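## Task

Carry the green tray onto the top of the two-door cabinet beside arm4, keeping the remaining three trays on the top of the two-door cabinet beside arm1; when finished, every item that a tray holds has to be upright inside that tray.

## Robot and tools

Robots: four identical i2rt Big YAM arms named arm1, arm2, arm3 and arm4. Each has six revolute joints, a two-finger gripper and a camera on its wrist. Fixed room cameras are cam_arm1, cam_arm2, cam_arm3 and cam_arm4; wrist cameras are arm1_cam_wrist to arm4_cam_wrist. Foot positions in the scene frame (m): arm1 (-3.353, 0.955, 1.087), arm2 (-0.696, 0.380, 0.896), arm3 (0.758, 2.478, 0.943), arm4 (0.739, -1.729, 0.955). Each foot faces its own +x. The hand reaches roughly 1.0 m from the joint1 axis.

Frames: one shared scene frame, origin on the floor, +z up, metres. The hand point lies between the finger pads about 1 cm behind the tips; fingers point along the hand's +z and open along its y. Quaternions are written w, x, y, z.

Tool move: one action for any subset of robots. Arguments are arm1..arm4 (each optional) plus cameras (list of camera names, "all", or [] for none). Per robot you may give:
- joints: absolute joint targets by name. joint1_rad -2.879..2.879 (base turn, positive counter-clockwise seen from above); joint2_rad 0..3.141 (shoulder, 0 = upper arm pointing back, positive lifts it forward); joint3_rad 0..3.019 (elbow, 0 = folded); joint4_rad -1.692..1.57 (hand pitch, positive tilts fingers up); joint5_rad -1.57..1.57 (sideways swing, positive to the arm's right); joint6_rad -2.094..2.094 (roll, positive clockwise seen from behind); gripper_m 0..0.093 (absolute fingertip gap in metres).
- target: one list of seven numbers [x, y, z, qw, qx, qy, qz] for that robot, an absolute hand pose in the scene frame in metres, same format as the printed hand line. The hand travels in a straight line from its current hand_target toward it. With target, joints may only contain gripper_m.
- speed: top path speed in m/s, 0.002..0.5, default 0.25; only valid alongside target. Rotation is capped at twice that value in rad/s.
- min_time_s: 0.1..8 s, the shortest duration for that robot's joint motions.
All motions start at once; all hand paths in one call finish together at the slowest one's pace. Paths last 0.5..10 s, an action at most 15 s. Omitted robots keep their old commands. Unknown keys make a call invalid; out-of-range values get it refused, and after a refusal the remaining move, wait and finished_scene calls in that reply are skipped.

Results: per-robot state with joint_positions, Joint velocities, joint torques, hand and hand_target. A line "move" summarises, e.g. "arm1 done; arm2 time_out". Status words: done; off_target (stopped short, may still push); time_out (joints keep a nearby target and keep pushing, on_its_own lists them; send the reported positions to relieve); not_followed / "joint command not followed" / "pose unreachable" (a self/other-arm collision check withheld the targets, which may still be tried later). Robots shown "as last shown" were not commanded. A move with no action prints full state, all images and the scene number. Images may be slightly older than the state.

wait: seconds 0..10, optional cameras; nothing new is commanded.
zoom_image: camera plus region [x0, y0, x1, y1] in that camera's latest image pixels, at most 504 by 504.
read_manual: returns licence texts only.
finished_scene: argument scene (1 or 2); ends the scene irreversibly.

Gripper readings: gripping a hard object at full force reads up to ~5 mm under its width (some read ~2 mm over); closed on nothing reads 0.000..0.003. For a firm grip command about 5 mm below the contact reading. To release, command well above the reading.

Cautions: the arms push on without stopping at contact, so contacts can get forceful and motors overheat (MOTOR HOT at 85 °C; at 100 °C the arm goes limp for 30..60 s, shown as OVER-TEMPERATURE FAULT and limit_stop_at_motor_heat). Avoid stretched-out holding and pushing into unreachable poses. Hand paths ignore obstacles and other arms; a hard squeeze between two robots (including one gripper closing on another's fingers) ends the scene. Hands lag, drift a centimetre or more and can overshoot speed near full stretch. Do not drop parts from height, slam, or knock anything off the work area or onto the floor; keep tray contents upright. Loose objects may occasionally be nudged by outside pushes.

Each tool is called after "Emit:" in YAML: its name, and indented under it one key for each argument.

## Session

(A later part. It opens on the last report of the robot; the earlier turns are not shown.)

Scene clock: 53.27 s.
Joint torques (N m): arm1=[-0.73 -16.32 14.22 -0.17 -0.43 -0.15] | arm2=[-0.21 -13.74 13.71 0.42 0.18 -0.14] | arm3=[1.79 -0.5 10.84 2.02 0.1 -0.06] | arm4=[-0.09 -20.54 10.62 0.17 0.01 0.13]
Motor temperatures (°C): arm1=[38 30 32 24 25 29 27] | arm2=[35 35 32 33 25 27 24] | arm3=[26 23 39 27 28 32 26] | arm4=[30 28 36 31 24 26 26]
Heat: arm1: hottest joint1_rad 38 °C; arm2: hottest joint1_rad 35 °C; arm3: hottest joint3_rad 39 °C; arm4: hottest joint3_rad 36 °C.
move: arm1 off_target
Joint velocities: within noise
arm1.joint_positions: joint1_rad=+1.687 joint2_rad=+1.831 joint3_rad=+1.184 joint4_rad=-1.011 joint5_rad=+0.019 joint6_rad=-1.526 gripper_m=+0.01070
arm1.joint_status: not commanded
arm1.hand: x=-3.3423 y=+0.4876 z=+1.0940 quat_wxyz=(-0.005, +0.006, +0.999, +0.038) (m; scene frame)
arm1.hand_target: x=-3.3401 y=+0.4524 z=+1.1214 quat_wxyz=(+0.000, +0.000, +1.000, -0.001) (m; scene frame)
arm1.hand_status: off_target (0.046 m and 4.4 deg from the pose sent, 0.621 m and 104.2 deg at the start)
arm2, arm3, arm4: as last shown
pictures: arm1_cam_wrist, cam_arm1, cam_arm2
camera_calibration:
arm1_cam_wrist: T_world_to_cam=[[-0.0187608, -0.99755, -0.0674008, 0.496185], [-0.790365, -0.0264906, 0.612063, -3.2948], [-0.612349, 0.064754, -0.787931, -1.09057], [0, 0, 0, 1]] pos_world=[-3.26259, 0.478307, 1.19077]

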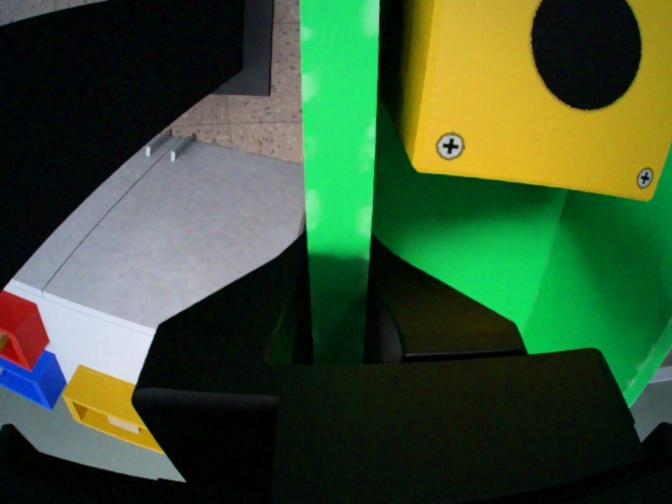

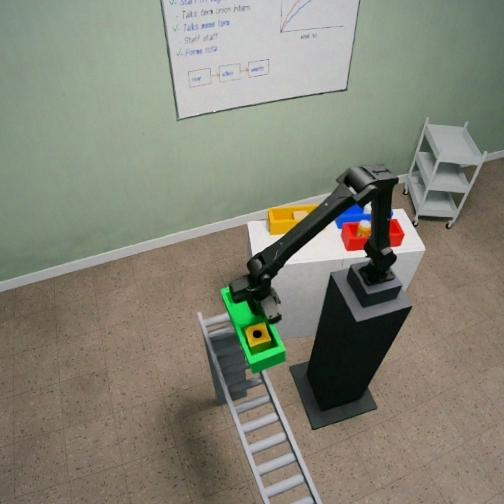

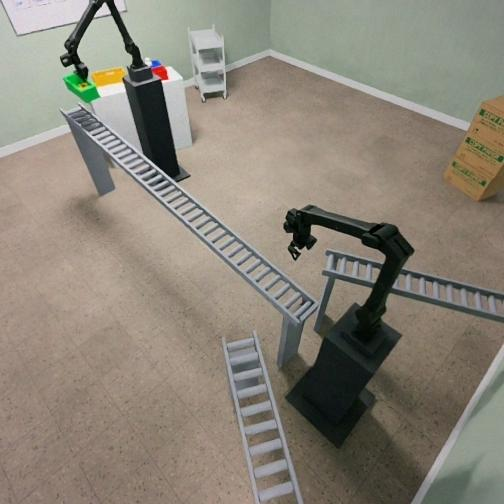

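Emit:
move:
  arm1: {"target": [-3.34, 0.388, 1.10, 0, 0, 0.9993, -0.038], "speed": 0.12}
  cameras: ["arm1_cam_wrist", "cam_arm1"]

Emit:
zoom_image:
  camera: "cam_arm1"
  region: [180, 260, 320, 400]

Scene clock: 58.73 s.
Joint torques (N m): arm1=[-0.97 -18.84 14.49 0.76 -0.31 -0.12] | arm2=[-0.03 -13.74 13.71 0.42 0.19 -0.14] | arm3=[1.61 -0.26 10.78 1.92 0.08 -0.05] | arm4=[-0.09 -20.54 10.59 0.17 0.02 0.13]
Motor temperatures (°C): arm1=[38 31 32 24 25 29 27] | arm2=[35 35 32 32 24 27 23] | arm3=[26 23 39 27 28 32 26] | arm4=[30 28 36 31 24 26 26]
Heat: arm1: hottest joint1_rad 38 °C; arm2: hottest joint1_rad 35 °C; arm3: hottest joint3_rad 39 °C; arm4: hottest joint3_rad 36 °C.
move: arm1 off_target
Joint velocities: within noise
arm1.joint_positions: joint1_rad=+1.687 joint2_rad=+1.951 joint3_rad=+1.306 joint4_rad=-0.970 joint5_rad=+0.019 joint6_rad=-1.531 gripper_m=+0.01070
arm1.joint_status: not commanded
arm1.hand: x=-3.3404 y=+0.4353 z=+1.0724 quat_wxyz=(-0.004, +0.004, +1.000, +0.016) (m; scene frame)
arm1.hand_target: x=-3.3402 y=+0.3916 z=+1.1026 quat_wxyz=(+0.000, +0.000, +0.999, -0.038) (m; scene frame)
arm1.hand_status: off_target (0.055 m and 6.2 deg from the pose sent, 0.100 m and 8.7 deg at the start)
arm2, arm3, arm4: as last shown
pictures: arm1_cam_wrist, cam_arm1
camera_calibration:
arm1_cam_wrist: T_world_to_cam=[[-0.013805, -0.999616, -0.0240104, 0.413558], [-0.791283, -0.00375861, 0.611438, -3.29381], [-0.611294, 0.0274399, -0.790928, -1.0801], [0, 0, 0, 1]] pos_world=[-3.26089, 0.430657, 1.16961]

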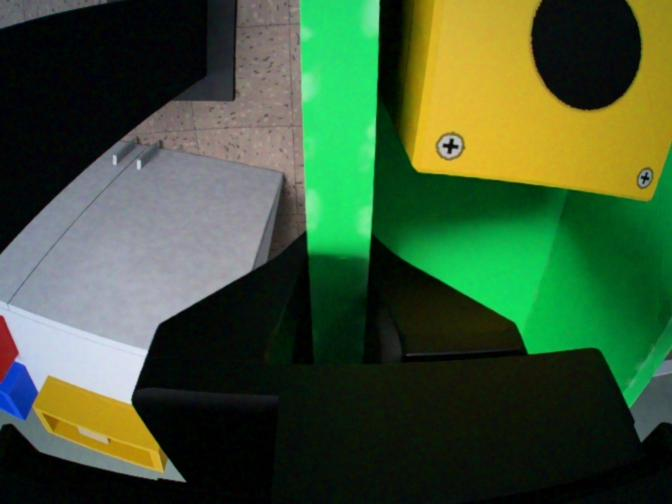

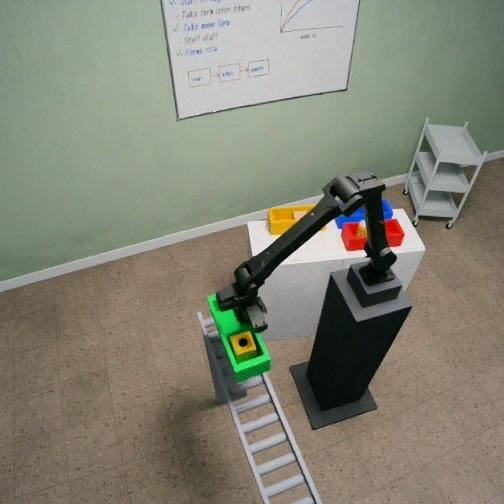

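Scaled by 3.600 from the camera's 504x504 image, which has a finer 720x720 frame.

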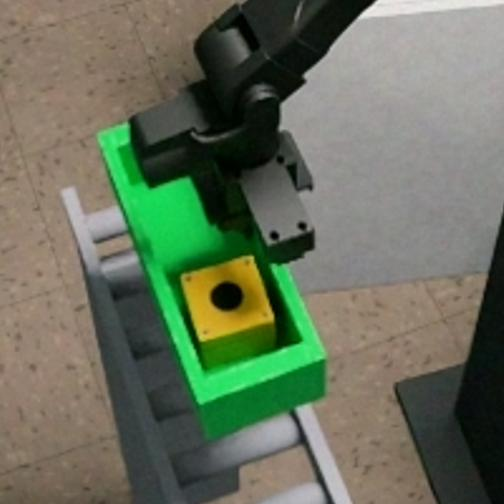

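Emit:
move:
  arm1: {"target": [-3.34, 0.373, 1.062, 0, 0, 0.9989, -0.047], "speed": 0.1}
  cameras: ["arm1_cam_wrist", "cam_arm1"]

Emit:
zoom_image:
  camera: "cam_arm1"
  region: [180, 270, 320, 410]

Scene clock: 60.80 s.
Joint torques (N m): arm1=[-1.14 -20.07 13.81 0.96 -0.34 -0.11] | arm2=[0.03 -13.74 13.7 0.42 0.18 -0.14] | arm3=[1.61 -0.09 10.76 1.92 0.07 -0.06] | arm4=[-0.21 -20.54 10.63 0.17 0.01 0.13]
Motor temperatures (°C): arm1=[38 31 33 24 25 29 27] | arm2=[35 35 33 32 24 27 23] | arm3=[26 23 39 27 28 32 26] | arm4=[30 28 36 31 23 26 26]
Heat: arm1: hottest joint1_rad 38 °C; arm2: hottest joint1_rad 35 °C; arm3: hottest joint3_rad 39 °C; arm4: hottest joint3_rad 36 °C.
move: arm1 off_target
Joint velocities: within noise
arm1.joint_positions: joint1_rad=+1.687 joint2_rad=+2.038 joint3_rad=+1.321 joint4_rad=-0.886 joint5_rad=+0.020 joint6_rad=-1.534 gripper_m=+0.01070
arm1.joint_status: not commanded
arm1.hand: x=-3.3397 y=+0.4221 z=+1.0319 quat_wxyz=(-0.005, +0.003, +1.000, +0.010) (m; scene frame)
arm1.hand_target: x=-3.3402 y=+0.3766 z=+1.0648 quat_wxyz=(+0.000, +0.000, +0.999, -0.047) (m; scene frame)
arm1.hand_status: off_target (0.058 m and 6.6 deg from the pose sent, 0.063 m and 7.2 deg at the start)
arm2, arm3, arm4: as last shown
pictures: arm1_cam_wrist, cam_arm1
camera_calibration:
arm1_cam_wrist: T_world_to_cam=[[-0.0116119, -0.999849, -0.0129483, 0.395348], [-0.791014, 0.00126365, 0.611797, -3.2701], [-0.611688, 0.0173464, -0.790909, -1.10838], [0, 0, 0, 1]] pos_world=[-3.26009, 0.418647, 1.12912]

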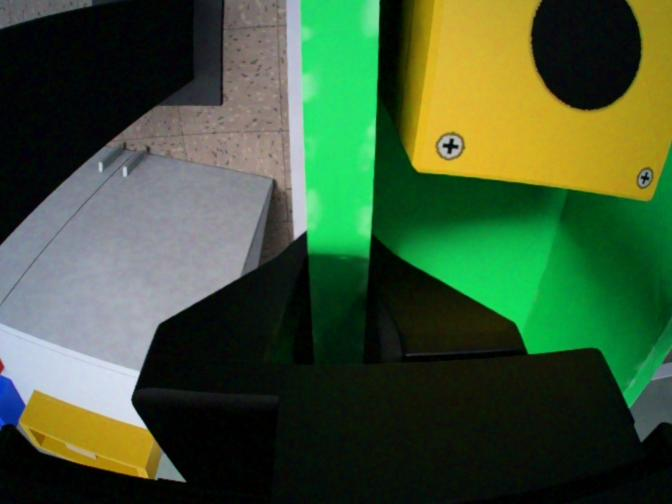

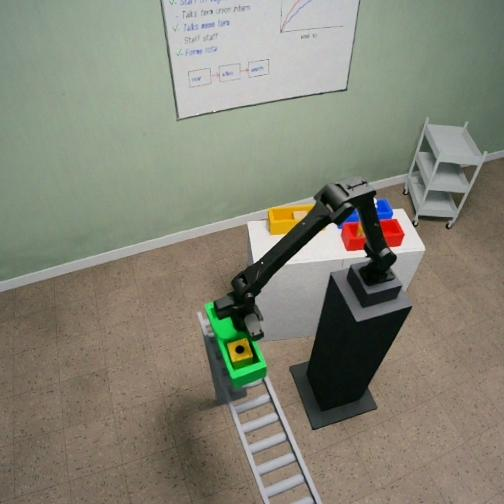

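Scaled by 3.600 from the camera's 504x504 image, which has a finer 720x720 frame.

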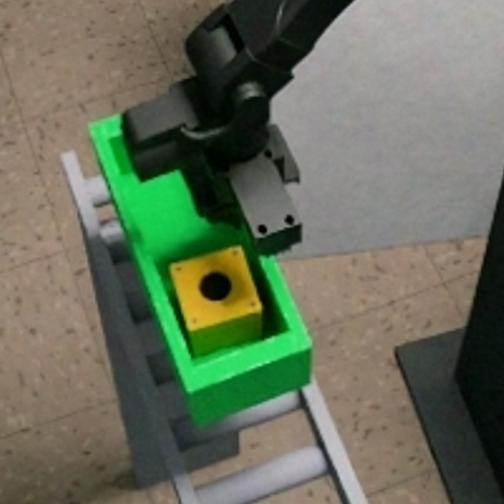

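Emit:
zoom_image:
  camera: "arm1_cam_wrist"
  region: [200, 0, 440, 260]

Scaled by 1.938 from the camera's 672x504 image, which has a finer 960x720 frame.

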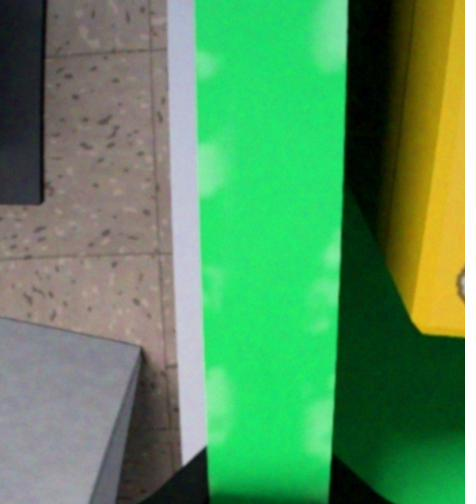

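Emit:
move:
  arm1: {"target": [-3.34, 0.370, 1.035, 0, 0.004, 0.9986, -0.053], "speed": 0.08}
  cameras: ["arm1_cam_wrist", "cam_arm1"]

Emit:
zoom_image:
  camera: "cam_arm1"
  region: [180, 270, 320, 410]

Scene clock: 66.00 s.
Joint torques (N m): arm1=[-0.91 -20.6 12.55 1.01 -0.34 -0.05] | arm2=[-0.03 -13.74 13.68 0.43 0.19 -0.15] | arm3=[1.32 -0.26 10.77 2 0.05 -0.05] | arm4=[-0.15 -20.54 10.62 0.16 0.01 0.13]
Motor temperatures (°C): arm1=[38 31 34 24 25 29 27] | arm2=[35 35 33 32 24 27 23] | arm3=[26 23 39 27 27 32 26] | arm4=[30 28 36 31 23 26 26]
Heat: arm1: hottest joint1_rad 38 °C; arm2: hottest joint1_rad 35 °C; arm3: hottest joint3_rad 39 °C; arm4: hottest joint3_rad 36 °C.
move: arm1 off_target
Joint velocities: within noise
arm1.joint_positions: joint1_rad=+1.687 joint2_rad=+2.082 joint3_rad=+1.321 joint4_rad=-0.819 joint5_rad=+0.020 joint6_rad=-1.534 gripper_m=+0.01070
arm1.joint_status: not commanded
arm1.hand: x=-3.3392 y=+0.4140 z=+1.0093 quat_wxyz=(-0.004, +0.003, +1.000, -0.001) (m; scene frame)
arm1.hand_target: x=-3.3402 y=+0.3727 z=+1.0374 quat_wxyz=(+0.000, +0.004, +0.999, -0.053) (m; scene frame)
arm1.hand_status: off_target (0.051 m and 5.9 deg from the pose sent, 0.052 m and 7.3 deg at the start)
arm2, arm3, arm4: as last shown
pictures: arm1_cam_wrist, cam_arm1
camera_calibration:
arm1_cam_wrist: T_world_to_cam=[[-0.0119426, -0.999872, 0.0106647, 0.362031], [-0.791259, 0.0159707, 0.611273, -3.26225], [-0.611364, -0.00113835, -0.791348, -1.11672], [0, 0, 0, 1]] pos_world=[-3.25969, 0.412814, 1.10654]

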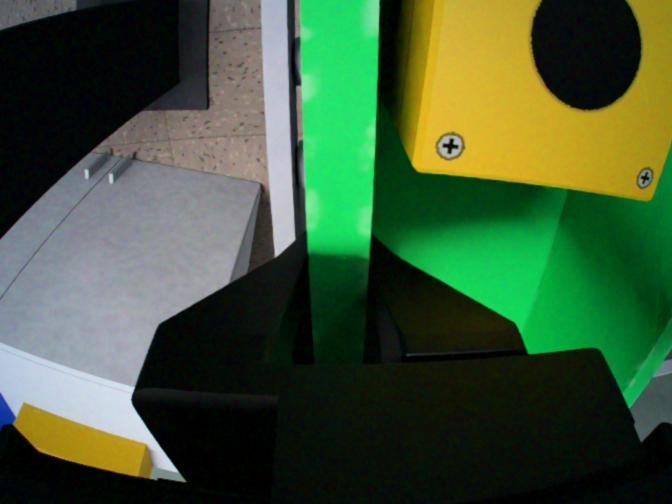

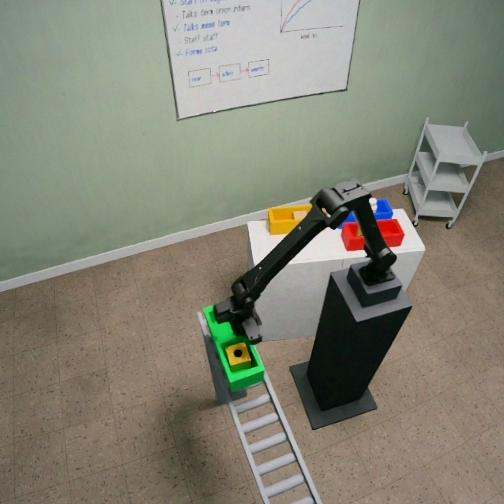

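Scaled by 3.600 from the camera's 504x504 image, which has a finer 720x720 frame.

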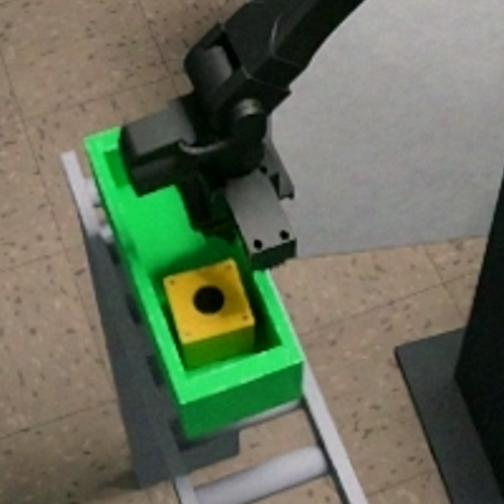

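Emit:
move:
  arm1: {"target": [-3.34, 0.381, 1.015, 0, 0.004, 0.9986, -0.053], "speed": 0.08}
  cameras: ["arm1_cam_wrist", "cam_arm1"]

Emit:
zoom_image:
  camera: "cam_arm1"
  region: [180, 270, 320, 410]

Emit:
zoom_image:
  camera: "arm1_cam_wrist"
  region: [200, 0, 440, 260]

Scene clock: 68.13 s.
Joint torques (N m): arm1=[-0.67 -20.31 9.18 1.22 -0.32 -0.04] | arm2=[-0.03 -13.74 13.7 0.46 0.19 -0.15] | arm3=[1.61 -0.26 10.77 2 0.09 -0.06] | arm4=[-0.15 -20.54 10.62 0.16 0.02 0.12]
Motor temperatures (°C): arm1=[38 31 34 24 25 29 27] | arm2=[35 35 33 32 24 27 23] | arm3=[26 23 39 27 27 32 26] | arm4=[30 28 37 31 23 26 26]
Heat: arm1: hottest joint1_rad 38 °C; arm2: hottest joint1_rad 35 °C; arm3: hottest joint3_rad 39 °C; arm4: hottest joint3_rad 37 °C.
move: arm1 off_target
Joint velocities: within noise
arm1.joint_positions: joint1_rad=+1.687 joint2_rad=+2.094 joint3_rad=+1.321 joint4_rad=-0.764 joint5_rad=+0.020 joint6_rad=-1.534 gripper_m=+0.01070
arm1.joint_status: not commanded
arm1.hand: x=-3.3388 y=+0.4031 z=+1.0030 quat_wxyz=(-0.004, +0.004, +1.000, -0.023) (m; scene frame)
arm1.hand_target: x=-3.3401 y=+0.3817 z=+1.0157 quat_wxyz=(+0.000, +0.004, +0.999, -0.053) (m; scene frame)
arm1.hand_status: off_target (0.025 m and 3.5 deg from the pose sent, 0.034 m and 5.9 deg at the start)
arm2, arm3, arm4: as last shown
pictures: arm1_cam_wrist, cam_arm1
camera_calibration:
arm1_cam_wrist: T_world_to_cam=[[-0.0123736, -0.998522, 0.0529189, 0.306801], [-0.792003, 0.0420931, 0.609065, -3.26867], [-0.610392, -0.0343756, -0.791353, -1.10483], [0, 0, 0, 1]] pos_world=[-3.25938, 0.405957, 1.10029]

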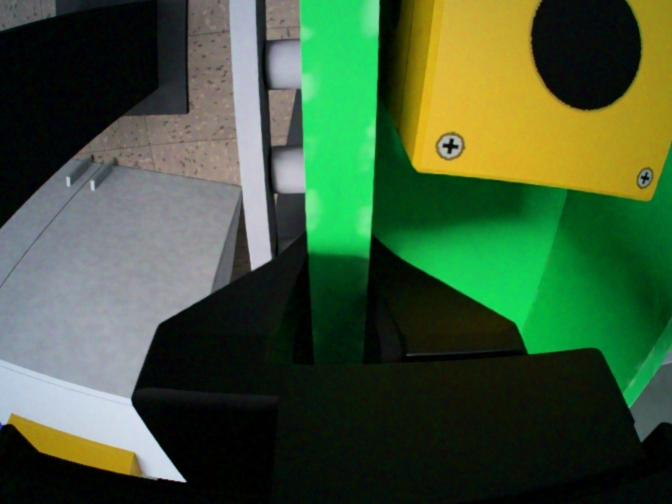

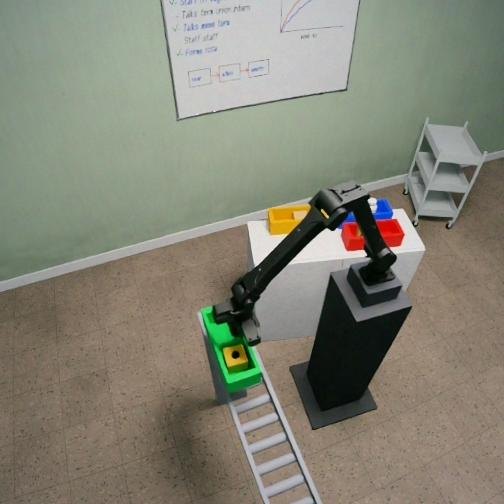

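Scaled by 3.600 from the camera's 504x504 image, which has a finer 720x720 frame.

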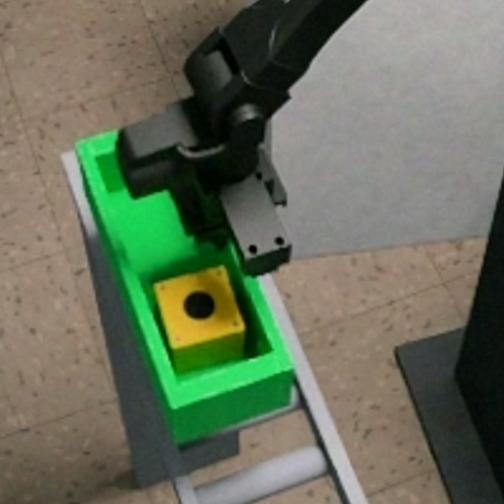

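Scaled by 1.938 from the camera's 672x504 image, which has a finer 960x720 frame.

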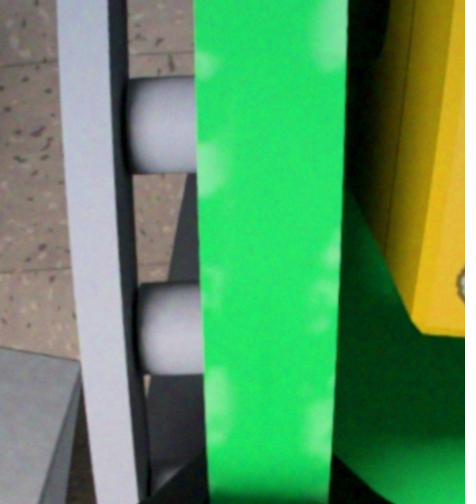

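Emit:
move:
  arm1: {"joints": {"joint2_rad": 2.055, "joint3_rad": 1.300, "joint4_rad": -0.775}, "min_time_s": 0.8}
  cameras: ["arm1_cam_wrist"]

Scene clock: 74.30 s.
Joint torques (N m): arm1=[-0.91 -22.3 7.43 0.08 -0.34 -0.05] | arm2=[-0.03 -13.68 13.72 0.44 0.18 -0.15] | arm3=[2.08 -0.32 10.78 2.04 0.06 -0.05] | arm4=[-0.09 -20.54 10.59 0.2 0.01 0.12]
Motor temperatures (°C): arm1=[38 31 34 24 25 29 27] | arm2=[35 35 34 32 24 27 23] | arm3=[26 23 40 27 27 32 26] | arm4=[30 29 37 31 23 26 26]
Heat: arm1: hottest joint1_rad 38 °C; arm2: hottest joint1_rad 35 °C; arm3: hottest joint3_rad 40 °C; arm4: hottest joint3_rad 37 °C.
move: arm1 done
Joint velocities: within noise
arm1.joint_positions: joint1_rad=+1.687 joint2_rad=+2.094 joint3_rad=+1.293 joint4_rad=-0.770 joint5_rad=+0.020 joint6_rad=-1.534 gripper_m=+0.01070
arm1.joint_status: all done
arm1.hand: x=-3.3392 y=+0.4186 z=+0.9953 quat_wxyz=(-0.004, +0.003, +1.000, -0.006) (m; scene frame)
arm1.hand_target: x=-3.3408 y=+0.4081 z=+1.0176 quat_wxyz=(-0.001, +0.004, +1.000, -0.026) (m; scene frame)
arm1.hand_status: not commanded
arm2, arm3, arm4: as last shown
pictures: arm1_cam_wrist
camera_calibration:
arm1_cam_wrist: T_world_to_cam=[[-0.0119737, -0.99974, 0.019381, 0.357987], [-0.791405, 0.0213218, 0.610921, -3.25617], [-0.611175, -0.00802325, -0.791454, -1.1241], [0, 0, 0, 1]] pos_world=[-3.25969, 0.418302, 1.09265]

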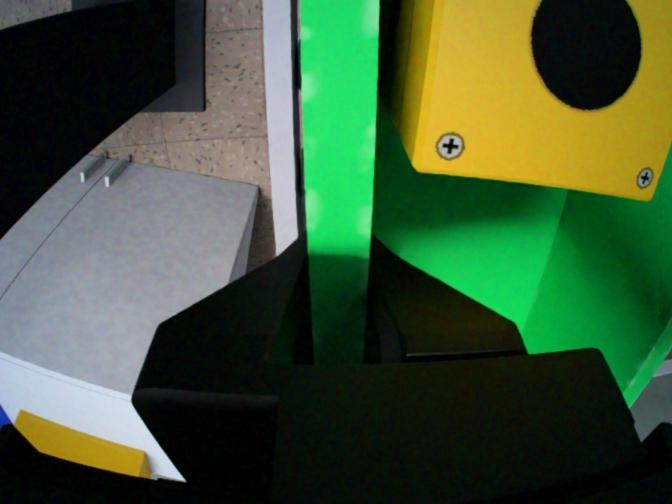

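Emit:
wait:
  seconds: 0.1
  cameras: ["cam_arm1", "arm1_cam_wrist"]

Emit:
zoom_image:
  camera: "cam_arm1"
  region: [190, 290, 290, 410]

Emit:
zoom_image:
  camera: "arm1_cam_wrist"
  region: [200, 0, 440, 260]

Scene clock: 75.30 s.
Joint torques (N m): arm1=[-0.62 -22.53 7.32 0.13 -0.33 -0.06] | arm2=[0.09 -13.8 13.7 0.42 0.17 -0.14] | arm3=[1.9 -0.26 10.69 2.04 0.09 -0.05] | arm4=[-0.21 -20.6 10.61 0.18 0.02 0.12]
Motor temperatures (°C): arm1=[38 31 34 24 25 29 27] | arm2=[35 35 34 32 24 27 23] | arm3=[26 23 40 27 27 32 26] | arm4=[30 29 37 31 23 26 26]
Heat: arm1: hottest joint1_rad 38 °C; arm2: hottest joint1_rad 35 °C; arm3: hottest joint3_rad 40 °C; arm4: hottest joint3_rad 37 °C.
Joint velocities: within noise
arm1.joint_positions: joint1_rad=+1.687 joint2_rad=+2.094 joint3_rad=+1.293 joint4_rad=-0.770 joint5_rad=+0.020 joint6_rad=-1.534 gripper_m=+0.01070
arm1.joint_status: all done
arm1.hand: x=-3.3392 y=+0.4186 z=+0.9953 quat_wxyz=(-0.004, +0.003, +1.000, -0.006) (m; scene frame)
arm1.hand_target: x=-3.3408 y=+0.4081 z=+1.0176 quat_wxyz=(-0.001, +0.004, +1.000, -0.026) (m; scene frame)
arm1.hand_status: not commanded
arm2.joint_positions: joint1_rad=-0.140 joint2_rad=+1.598 joint3_rad=+1.196 joint4_rad=-1.212 joint5_rad=+0.010 joint6_rad=-0.115 gripper_m=+0.09396
arm2.joint_status: not commanded
arm2.hand: x=-1.1329 y=+0.4332 z=+1.0085 quat_wxyz=(-0.003, -1.000, -0.002, -0.018) (m; scene frame)
arm2.hand_target: x=-1.1493 y=+0.4399 z=+1.0202 quat_wxyz=(+0.000, -1.000, +0.000, +0.000) (m; scene frame)
arm2.hand_status: not commanded
arm3.joint_positions: joint1_rad=-0.331 joint2_rad=+0.647 joint3_rad=+1.368 joint4_rad=-1.341 joint5_rad=+0.187 joint6_rad=+0.489 gripper_m=+0.09396
arm3.joint_status: not commanded
arm3.hand: x=+1.0113 y=+2.4730 z=+1.4646 quat_wxyz=(-0.457, -0.206, -0.864, -0.057) (m; scene frame)
arm3.hand_target: x=+1.0095 y=+2.4728 z=+1.4774 quat_wxyz=(-0.469, -0.206, -0.857, -0.062) (m; scene frame)
arm3.hand_status: not commanded
arm4.joint_positions: joint1_rad=+1.464 joint2_rad=+1.944 joint3_rad=+1.307 joint4_rad=-0.964 joint5_rad=-0.012 joint6_rad=+1.424 gripper_m=+0.09396
arm4.joint_status: not commanded
arm4.hand: x=+1.0615 y=-1.3178 z=+0.9408 quat_wxyz=(+0.004, -0.258, -0.966, +0.012) (m; scene frame)
arm4.hand_target: x=+1.0681 y=-1.3034 z=+0.9502 quat_wxyz=(+0.000, -0.259, -0.966, +0.000) (m; scene frame)
arm4.hand_status: not commanded
wait: 0.10 s; at rest from the start
pictures: arm1_cam_wrist, cam_arm1
camera_calibration:
arm1_cam_wrist: T_world_to_cam=[[-0.0119737, -0.99974, 0.019381, 0.357987], [-0.791405, 0.0213218, 0.610921, -3.25617], [-0.611175, -0.00802325, -0.791454, -1.1241], [0, 0, 0, 1]] pos_world=[-3.25969, 0.418302, 1.09265]

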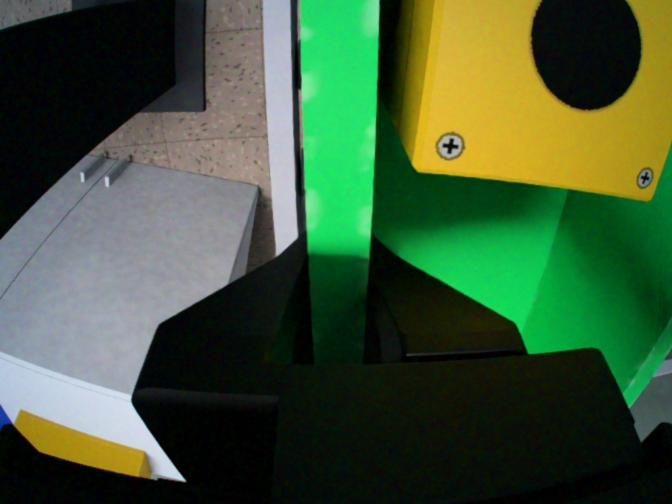

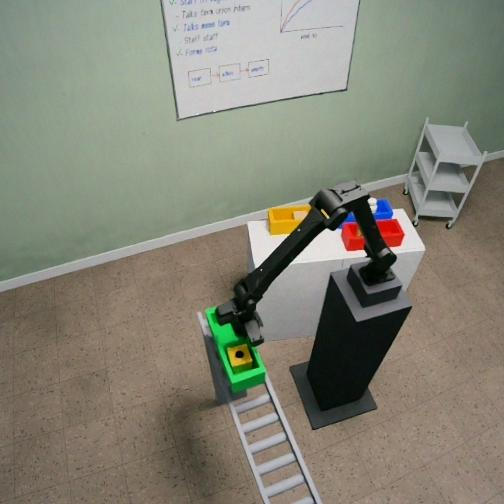

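Scaled by 4.200 from the camera's 504x504 image, which has a finer 720x720 frame.

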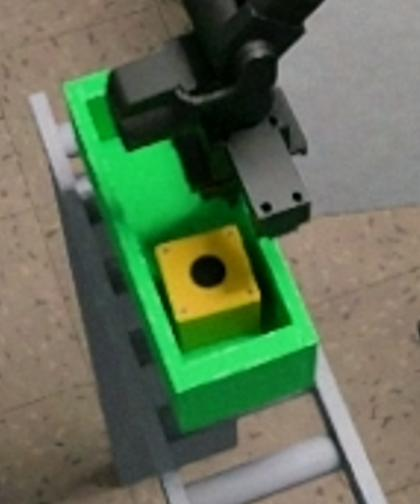

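Scaled by 1.938 from the camera's 672x504 image, which has a finer 960x720 frame.

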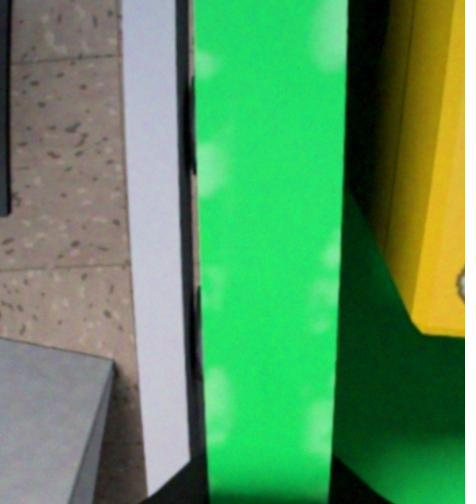

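Emit:
zoom_image:
  camera: "cam_arm1"
  region: [220, 360, 290, 410]

Emit:
zoom_image:
  camera: "cam_arm1"
  region: [190, 305, 240, 345]

Scaled by 7.200 from the camera's 504x504 image, which has a finer 720x720 frame.

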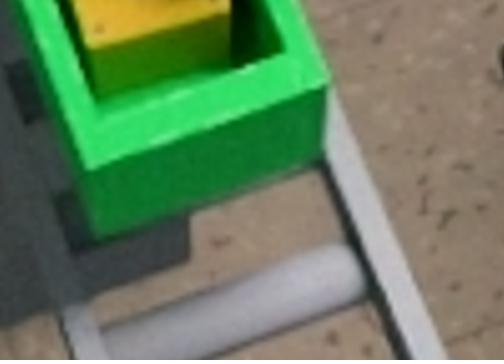

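Scaled by 10.080 from the camera's 504x504 image, which has a finer 720x720 frame.

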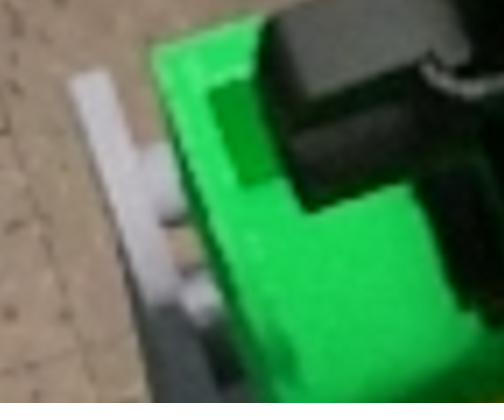

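Emit:
move:
  arm1: {"joints": {"joint2_rad": 2.165, "joint3_rad": 1.278, "joint4_rad": -0.652}, "min_time_s": 1.0}
  cameras: ["arm1_cam_wrist", "cam_arm1"]

Emit:
zoom_image:
  camera: "arm1_cam_wrist"
  region: [200, 0, 440, 260]

Emit:
zoom_image:
  camera: "cam_arm1"
  region: [190, 300, 290, 420]

Scene clock: 86.63 s.
Joint torques (N m): arm1=[-0.97 -20.66 6.54 1.05 -0.34 -0.06] | arm2=[-0.03 -13.8 13.71 0.42 0.18 -0.14] | arm3=[1.85 -0.15 10.73 1.94 0.06 -0.06] | arm4=[-0.03 -20.54 10.62 0.17 0.02 0.13]
Motor temperatures (°C): arm1=[38 31 34 24 25 29 27] | arm2=[34 35 35 32 24 27 23] | arm3=[26 23 40 27 27 31 26] | arm4=[30 29 37 31 23 26 26]
Heat: arm1: hottest joint1_rad 38 °C; arm2: hottest joint2_rad 35 °C; arm3: hottest joint3_rad 40 °C; arm4: hottest joint3_rad 37 °C.
move: arm1 done
Joint velocities: within noise
arm1.joint_positions: joint1_rad=+1.687 joint2_rad=+2.178 joint3_rad=+1.271 joint4_rad=-0.675 joint5_rad=+0.020 joint6_rad=-1.534 gripper_m=+0.01070
arm1.joint_status: all done
arm1.hand: x=-3.3389 y=+0.4280 z=+0.9466 quat_wxyz=(-0.004, +0.003, +1.000, +0.000) (m; scene frame)
arm1.hand_target: x=-3.3403 y=+0.4148 z=+0.9552 quat_wxyz=(-0.001, +0.004, +1.000, -0.022) (m; scene frame)
arm1.hand_status: not commanded
arm2, arm3, arm4: as last shown
pictures: arm1_cam_wrist, cam_arm1
camera_calibration:
arm1_cam_wrist: T_world_to_cam=[[-0.0118382, -0.999901, 0.00760709, 0.37995], [-0.791176, 0.0140187, 0.611427, -3.22302], [-0.611473, 0.00121967, -0.791264, -1.16752], [0, 0, 0, 1]] pos_world=[-3.25939, 0.426519, 1.04394]

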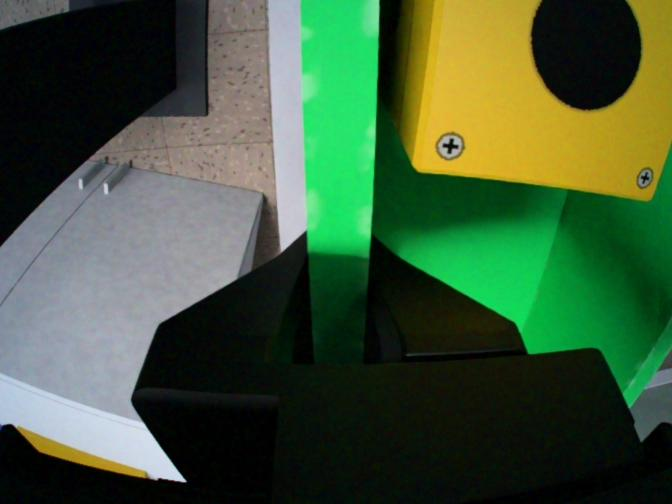

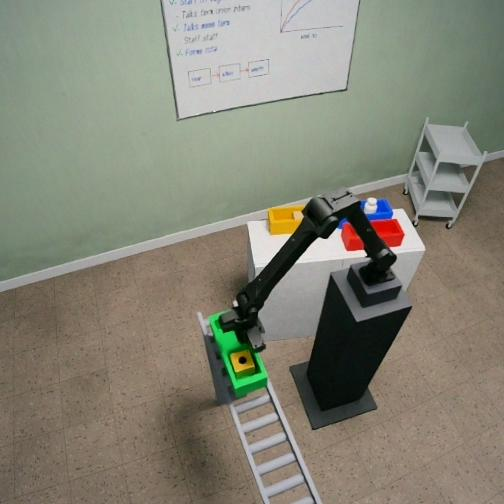

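Scaled by 1.938 from the camera's 672x504 image, which has a finer 960x720 frame.

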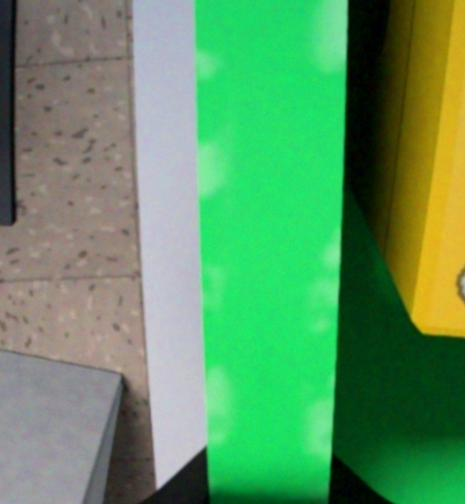

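Scaled by 4.200 from the camera's 504x504 image, which has a finer 720x720 frame.

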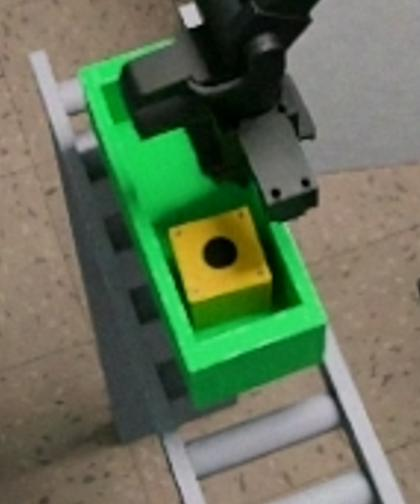

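Emit:
move:
  arm1: {"joints": {"joint2_rad": 2.195, "joint4_rad": -0.616}, "min_time_s": 0.8}
  cameras: ["arm1_cam_wrist", "cam_arm1"]

Emit:
zoom_image:
  camera: "arm1_cam_wrist"
  region: [200, 0, 440, 260]

Emit:
zoom_image:
  camera: "cam_arm1"
  region: [190, 300, 290, 420]

Scene clock: 89.43 s.
Joint torques (N m): arm1=[-0.85 -20.31 6.41 1.1 -0.31 -0.06] | arm2=[0.03 -13.86 13.67 0.44 0.17 -0.15] | arm3=[1.96 -0.38 10.74 1.99 0.06 -0.07] | arm4=[-0.03 -20.66 10.61 0.17 0.01 0.13]
Motor temperatures (°C): arm1=[38 31 34 24 25 29 27] | arm2=[34 35 35 32 24 27 23] | arm3=[26 23 40 27 27 31 26] | arm4=[30 29 37 30 23 26 26]
Heat: arm1: hottest joint1_rad 38 °C; arm2: hottest joint2_rad 35 °C; arm3: hottest joint3_rad 40 °C; arm4: hottest joint3_rad 37 °C.
move: arm1 done
Joint velocities: within noise
arm1.joint_positions: joint1_rad=+1.687 joint2_rad=+2.203 joint3_rad=+1.271 joint4_rad=-0.640 joint5_rad=+0.020 joint6_rad=-1.534 gripper_m=+0.01070
arm1.joint_status: all done
arm1.hand: x=-3.3387 y=+0.4262 z=+0.9341 quat_wxyz=(-0.004, +0.003, +1.000, -0.005) (m; scene frame)
arm1.hand_target: x=-3.3401 y=+0.4140 z=+0.9400 quat_wxyz=(-0.001, +0.004, +1.000, -0.025) (m; scene frame)
arm1.hand_status: not commanded
arm2, arm3, arm4: as last shown
pictures: arm1_cam_wrist, cam_arm1
camera_calibration:
arm1_cam_wrist: T_world_to_cam=[[-0.0119609, -0.999769, 0.0178808, 0.368181], [-0.791401, 0.020395, 0.610957, -3.2182], [-0.61118, -0.00684324, -0.791462, -1.17282], [0, 0, 0, 1]] pos_world=[-3.25929, 0.425704, 1.03135]

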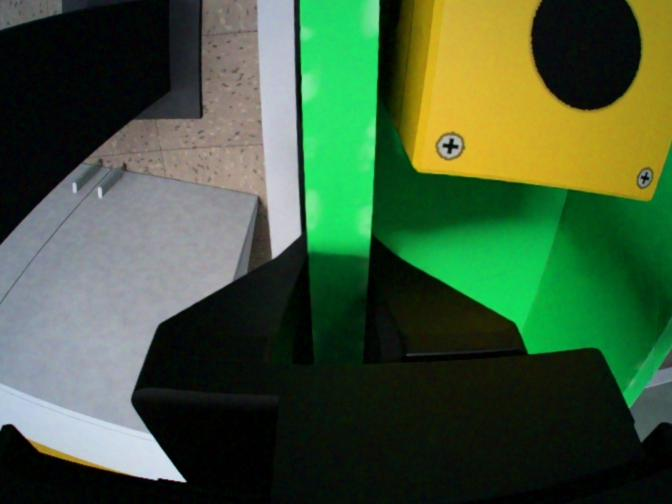

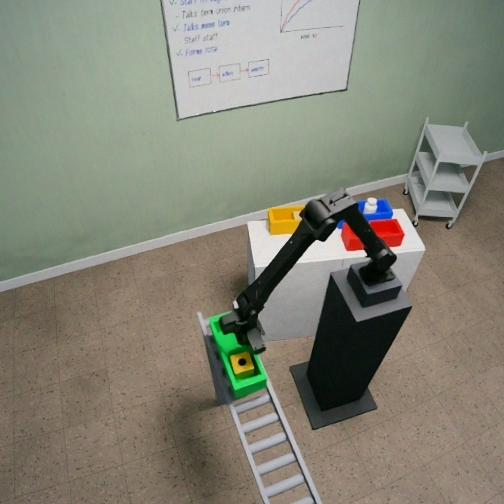

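Scaled by 1.938 from the camera's 672x504 image, which has a finer 960x720 frame.

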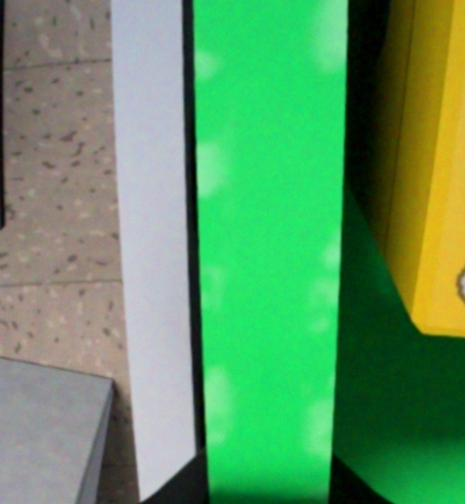

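Scaled by 4.200 from the camera's 504x504 image, which has a finer 720x720 frame.

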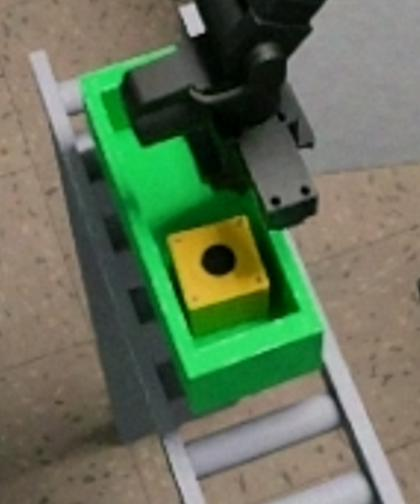

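Emit:
move:
  arm1: {"joints": {"joint2_rad": 2.222, "joint4_rad": -0.594}, "min_time_s": 0.8}
  cameras: ["arm1_cam_wrist", "cam_arm1"]

Emit:
zoom_image:
  camera: "cam_arm1"
  region: [190, 300, 290, 420]

Scene clock: 93.67 s.
Joint torques (N m): arm1=[-0.85 -20.31 6.24 1.16 -0.32 -0.06] | arm2=[-0.09 -13.92 13.72 0.43 0.18 -0.15] | arm3=[1.79 0.03 10.74 2.04 0.07 -0.08] | arm4=[-0.09 -20.54 10.61 0.17 0.02 0.13]
Motor temperatures (°C): arm1=[38 32 34 24 25 28 27] | arm2=[34 36 36 32 24 27 23] | arm3=[26 23 40 27 27 31 26] | arm4=[30 29 37 30 23 26 26]
Heat: arm1: hottest joint1_rad 38 °C; arm2: hottest joint2_rad 36 °C; arm3: hottest joint3_rad 40 °C; arm4: hottest joint3_rad 37 °C.
move: arm1 done
Joint velocities: within noise
arm1.joint_positions: joint1_rad=+1.687 joint2_rad=+2.229 joint3_rad=+1.271 joint4_rad=-0.618 joint5_rad=+0.020 joint6_rad=-1.534 gripper_m=+0.01070
arm1.joint_status: all done
arm1.hand: x=-3.3387 y=+0.4282 z=+0.9209 quat_wxyz=(-0.004, +0.003, +1.000, -0.003) (m; scene frame)
arm1.hand_target: x=-3.3400 y=+0.4163 z=+0.9262 quat_wxyz=(-0.001, +0.004, +1.000, -0.022) (m; scene frame)
arm1.hand_status: not commanded
arm2, arm3, arm4: as last shown
pictures: arm1_cam_wrist, cam_arm1
camera_calibration:
arm1_cam_wrist: T_world_to_cam=[[-0.0118899, -0.99983, 0.014104, 0.374224], [-0.791311, 0.0180313, 0.611148, -3.20904], [-0.611298, -0.00389418, -0.791391, -1.18484], [0, 0, 0, 1]] pos_world=[-3.25919, 0.42741, 1.01825]

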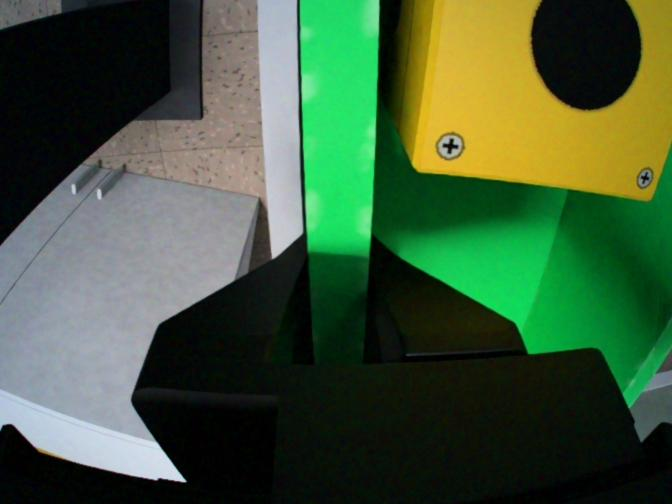

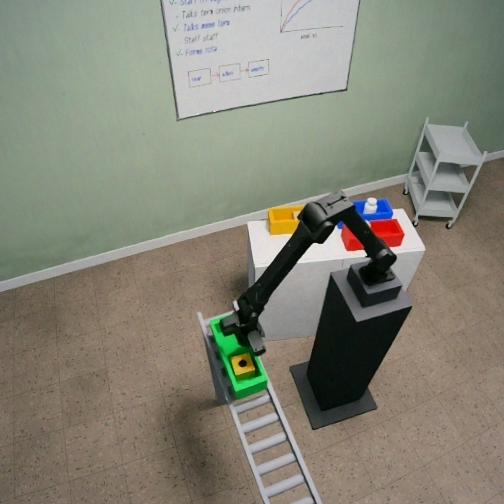

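Scaled by 4.200 from the camera's 504x504 image, which has a finer 720x720 frame.

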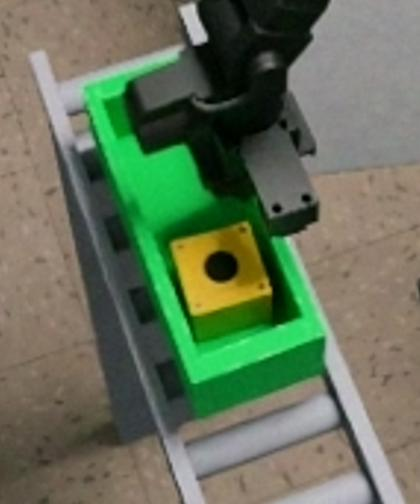

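Emit:
move:
  arm1: {"joints": {"joint2_rad": 2.262, "joint4_rad": -0.548}, "min_time_s": 0.9}
  cameras: ["arm1_cam_wrist", "cam_arm1"]

Emit:
zoom_image:
  camera: "cam_arm1"
  region: [190, 300, 290, 420]

Emit:
zoom_image:
  camera: "arm1_cam_wrist"
  region: [200, 0, 440, 260]

Scene clock: 95.63 s.
Joint torques (N m): arm1=[-0.85 -20.37 5.81 1.06 -0.33 -0.05] | arm2=[-0.03 -13.68 13.71 0.4 0.18 -0.15] | arm3=[1.73 -0.32 10.85 1.96 0.09 -0.05] | arm4=[-0.15 -20.48 10.62 0.18 0.01 0.12]
Motor temperatures (°C): arm1=[38 32 34 24 25 28 27] | arm2=[34 36 36 32 24 27 23] | arm3=[26 23 40 27 27 31 26] | arm4=[30 29 37 30 23 26 26]
Heat: arm1: hottest joint1_rad 38 °C; arm2: hottest joint2_rad 36 °C; arm3: hottest joint3_rad 40 °C; arm4: hottest joint3_rad 37 °C.
move: arm1 done
Joint velocities: within noise
arm1.joint_positions: joint1_rad=+1.687 joint2_rad=+2.268 joint3_rad=+1.271 joint4_rad=-0.572 joint5_rad=+0.020 joint6_rad=-1.534 gripper_m=+0.01070
arm1.joint_status: all done
arm1.hand: x=-3.3385 y=+0.4289 z=+0.9011 quat_wxyz=(-0.004, +0.003, +1.000, -0.006) (m; scene frame)
arm1.hand_target: x=-3.3398 y=+0.4169 z=+0.9060 quat_wxyz=(-0.001, +0.004, +1.000, -0.025) (m; scene frame)
arm1.hand_status: not commanded
arm2, arm3, arm4: as last shown
pictures: arm1_cam_wrist, cam_arm1
camera_calibration:
arm1_cam_wrist: T_world_to_cam=[[-0.0120034, -0.999717, 0.0205194, 0.368973], [-0.791456, 0.0220402, 0.610828, -3.19868], [-0.611108, -0.0089082, -0.791497, -1.1975], [0, 0, 0, 1]] pos_world=[-3.25899, 0.428701, 0.998453]

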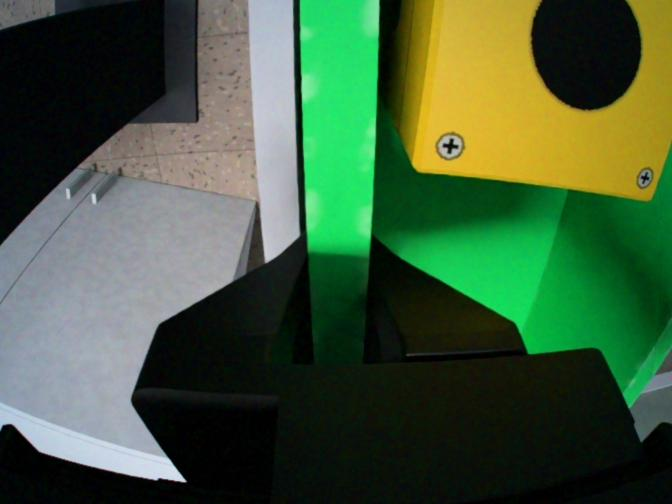

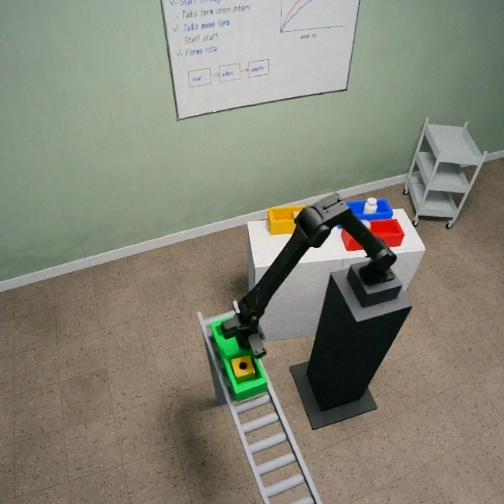

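Scaled by 4.200 from the camera's 504x504 image, which has a finer 720x720 frame.

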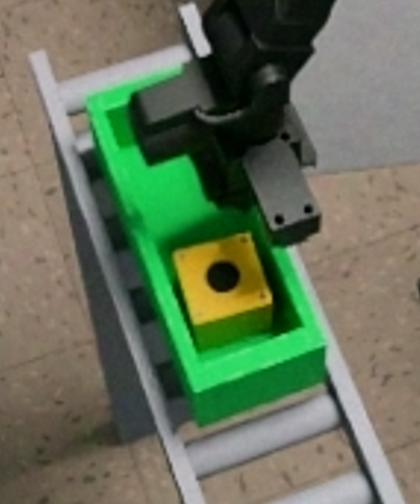

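Scaled by 1.938 from the camera's 672x504 image, which has a finer 960x720 frame.

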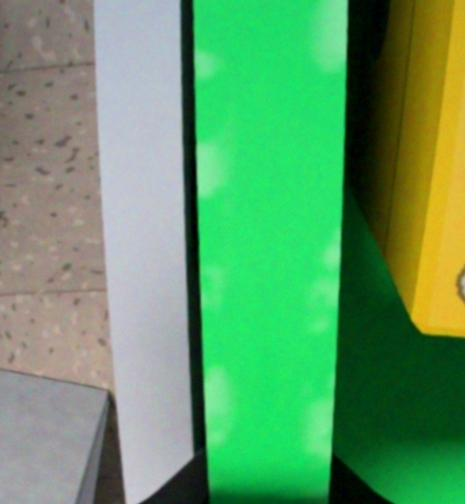

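Emit:
move:
  arm1: {"joints": {"joint2_rad": 2.295, "joint4_rad": -0.513}, "min_time_s": 0.9}
  cameras: ["arm1_cam_wrist", "cam_arm1"]

Emit:
zoom_image:
  camera: "cam_arm1"
  region: [190, 300, 290, 420]

Scene clock: 97.73 s.
Joint torques (N m): arm1=[-0.56 -19.08 5.79 1.31 -0.44 -0.04] | arm2=[-0.03 -13.74 13.7 0.4 0.19 -0.15] | arm3=[1.67 -0.26 10.73 2.04 0.09 -0.06] | arm4=[-0.15 -20.42 10.61 0.14 0.02 0.13]
Motor temperatures (°C): arm1=[38 32 34 24 25 28 27] | arm2=[34 36 36 32 24 26 23] | arm3=[26 23 40 27 27 31 25] | arm4=[30 29 37 30 23 26 26]
Heat: arm1: hottest joint1_rad 38 °C; arm2: hottest joint2_rad 36 °C; arm3: hottest joint3_rad 40 °C; arm4: hottest joint3_rad 37 °C.
move: arm1 done
Joint velocities: within noise
arm1.joint_positions: joint1_rad=+1.687 joint2_rad=+2.286 joint3_rad=+1.271 joint4_rad=-0.542 joint5_rad=+0.024 joint6_rad=-1.534 gripper_m=+0.01070
arm1.joint_status: all done
arm1.hand: x=-3.3389 y=+0.4274 z=+0.8920 quat_wxyz=(-0.006, +0.003, +1.000, -0.012) (m; scene frame)
arm1.hand_target: x=-3.3396 y=+0.4187 z=+0.8895 quat_wxyz=(-0.001, +0.004, +1.000, -0.026) (m; scene frame)
arm1.hand_status: not commanded
arm2, arm3, arm4: as last shown
pictures: arm1_cam_wrist, cam_arm1
camera_calibration:
arm1_cam_wrist: T_world_to_cam=[[-0.0121546, -0.999408, 0.0321731, 0.356597], [-0.789547, 0.0293357, 0.612988, -3.19205], [-0.613569, -0.0179516, -0.789437, -1.21119], [0, 0, 0, 1]] pos_world=[-3.25909, 0.428285, 0.989056]

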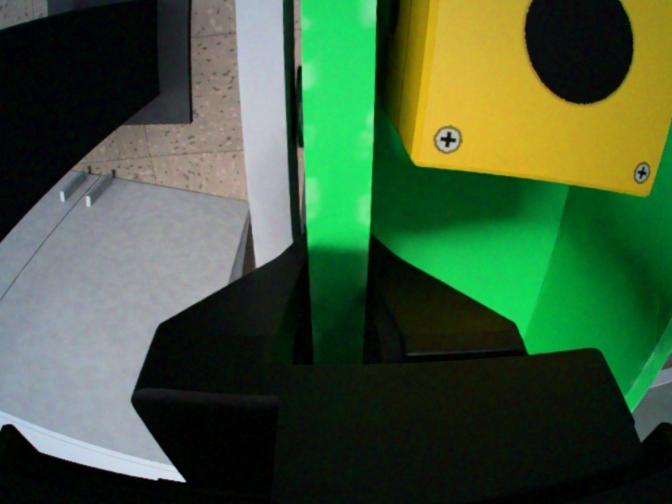

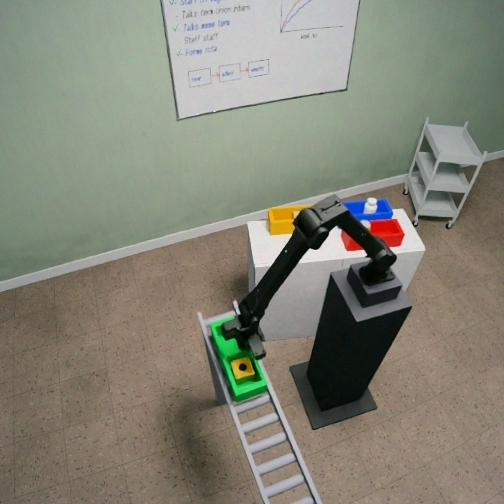

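Scaled by 4.200 from the camera's 504x504 image, which has a finer 720x720 frame.

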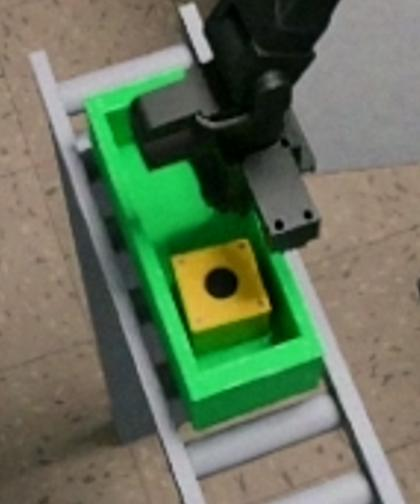

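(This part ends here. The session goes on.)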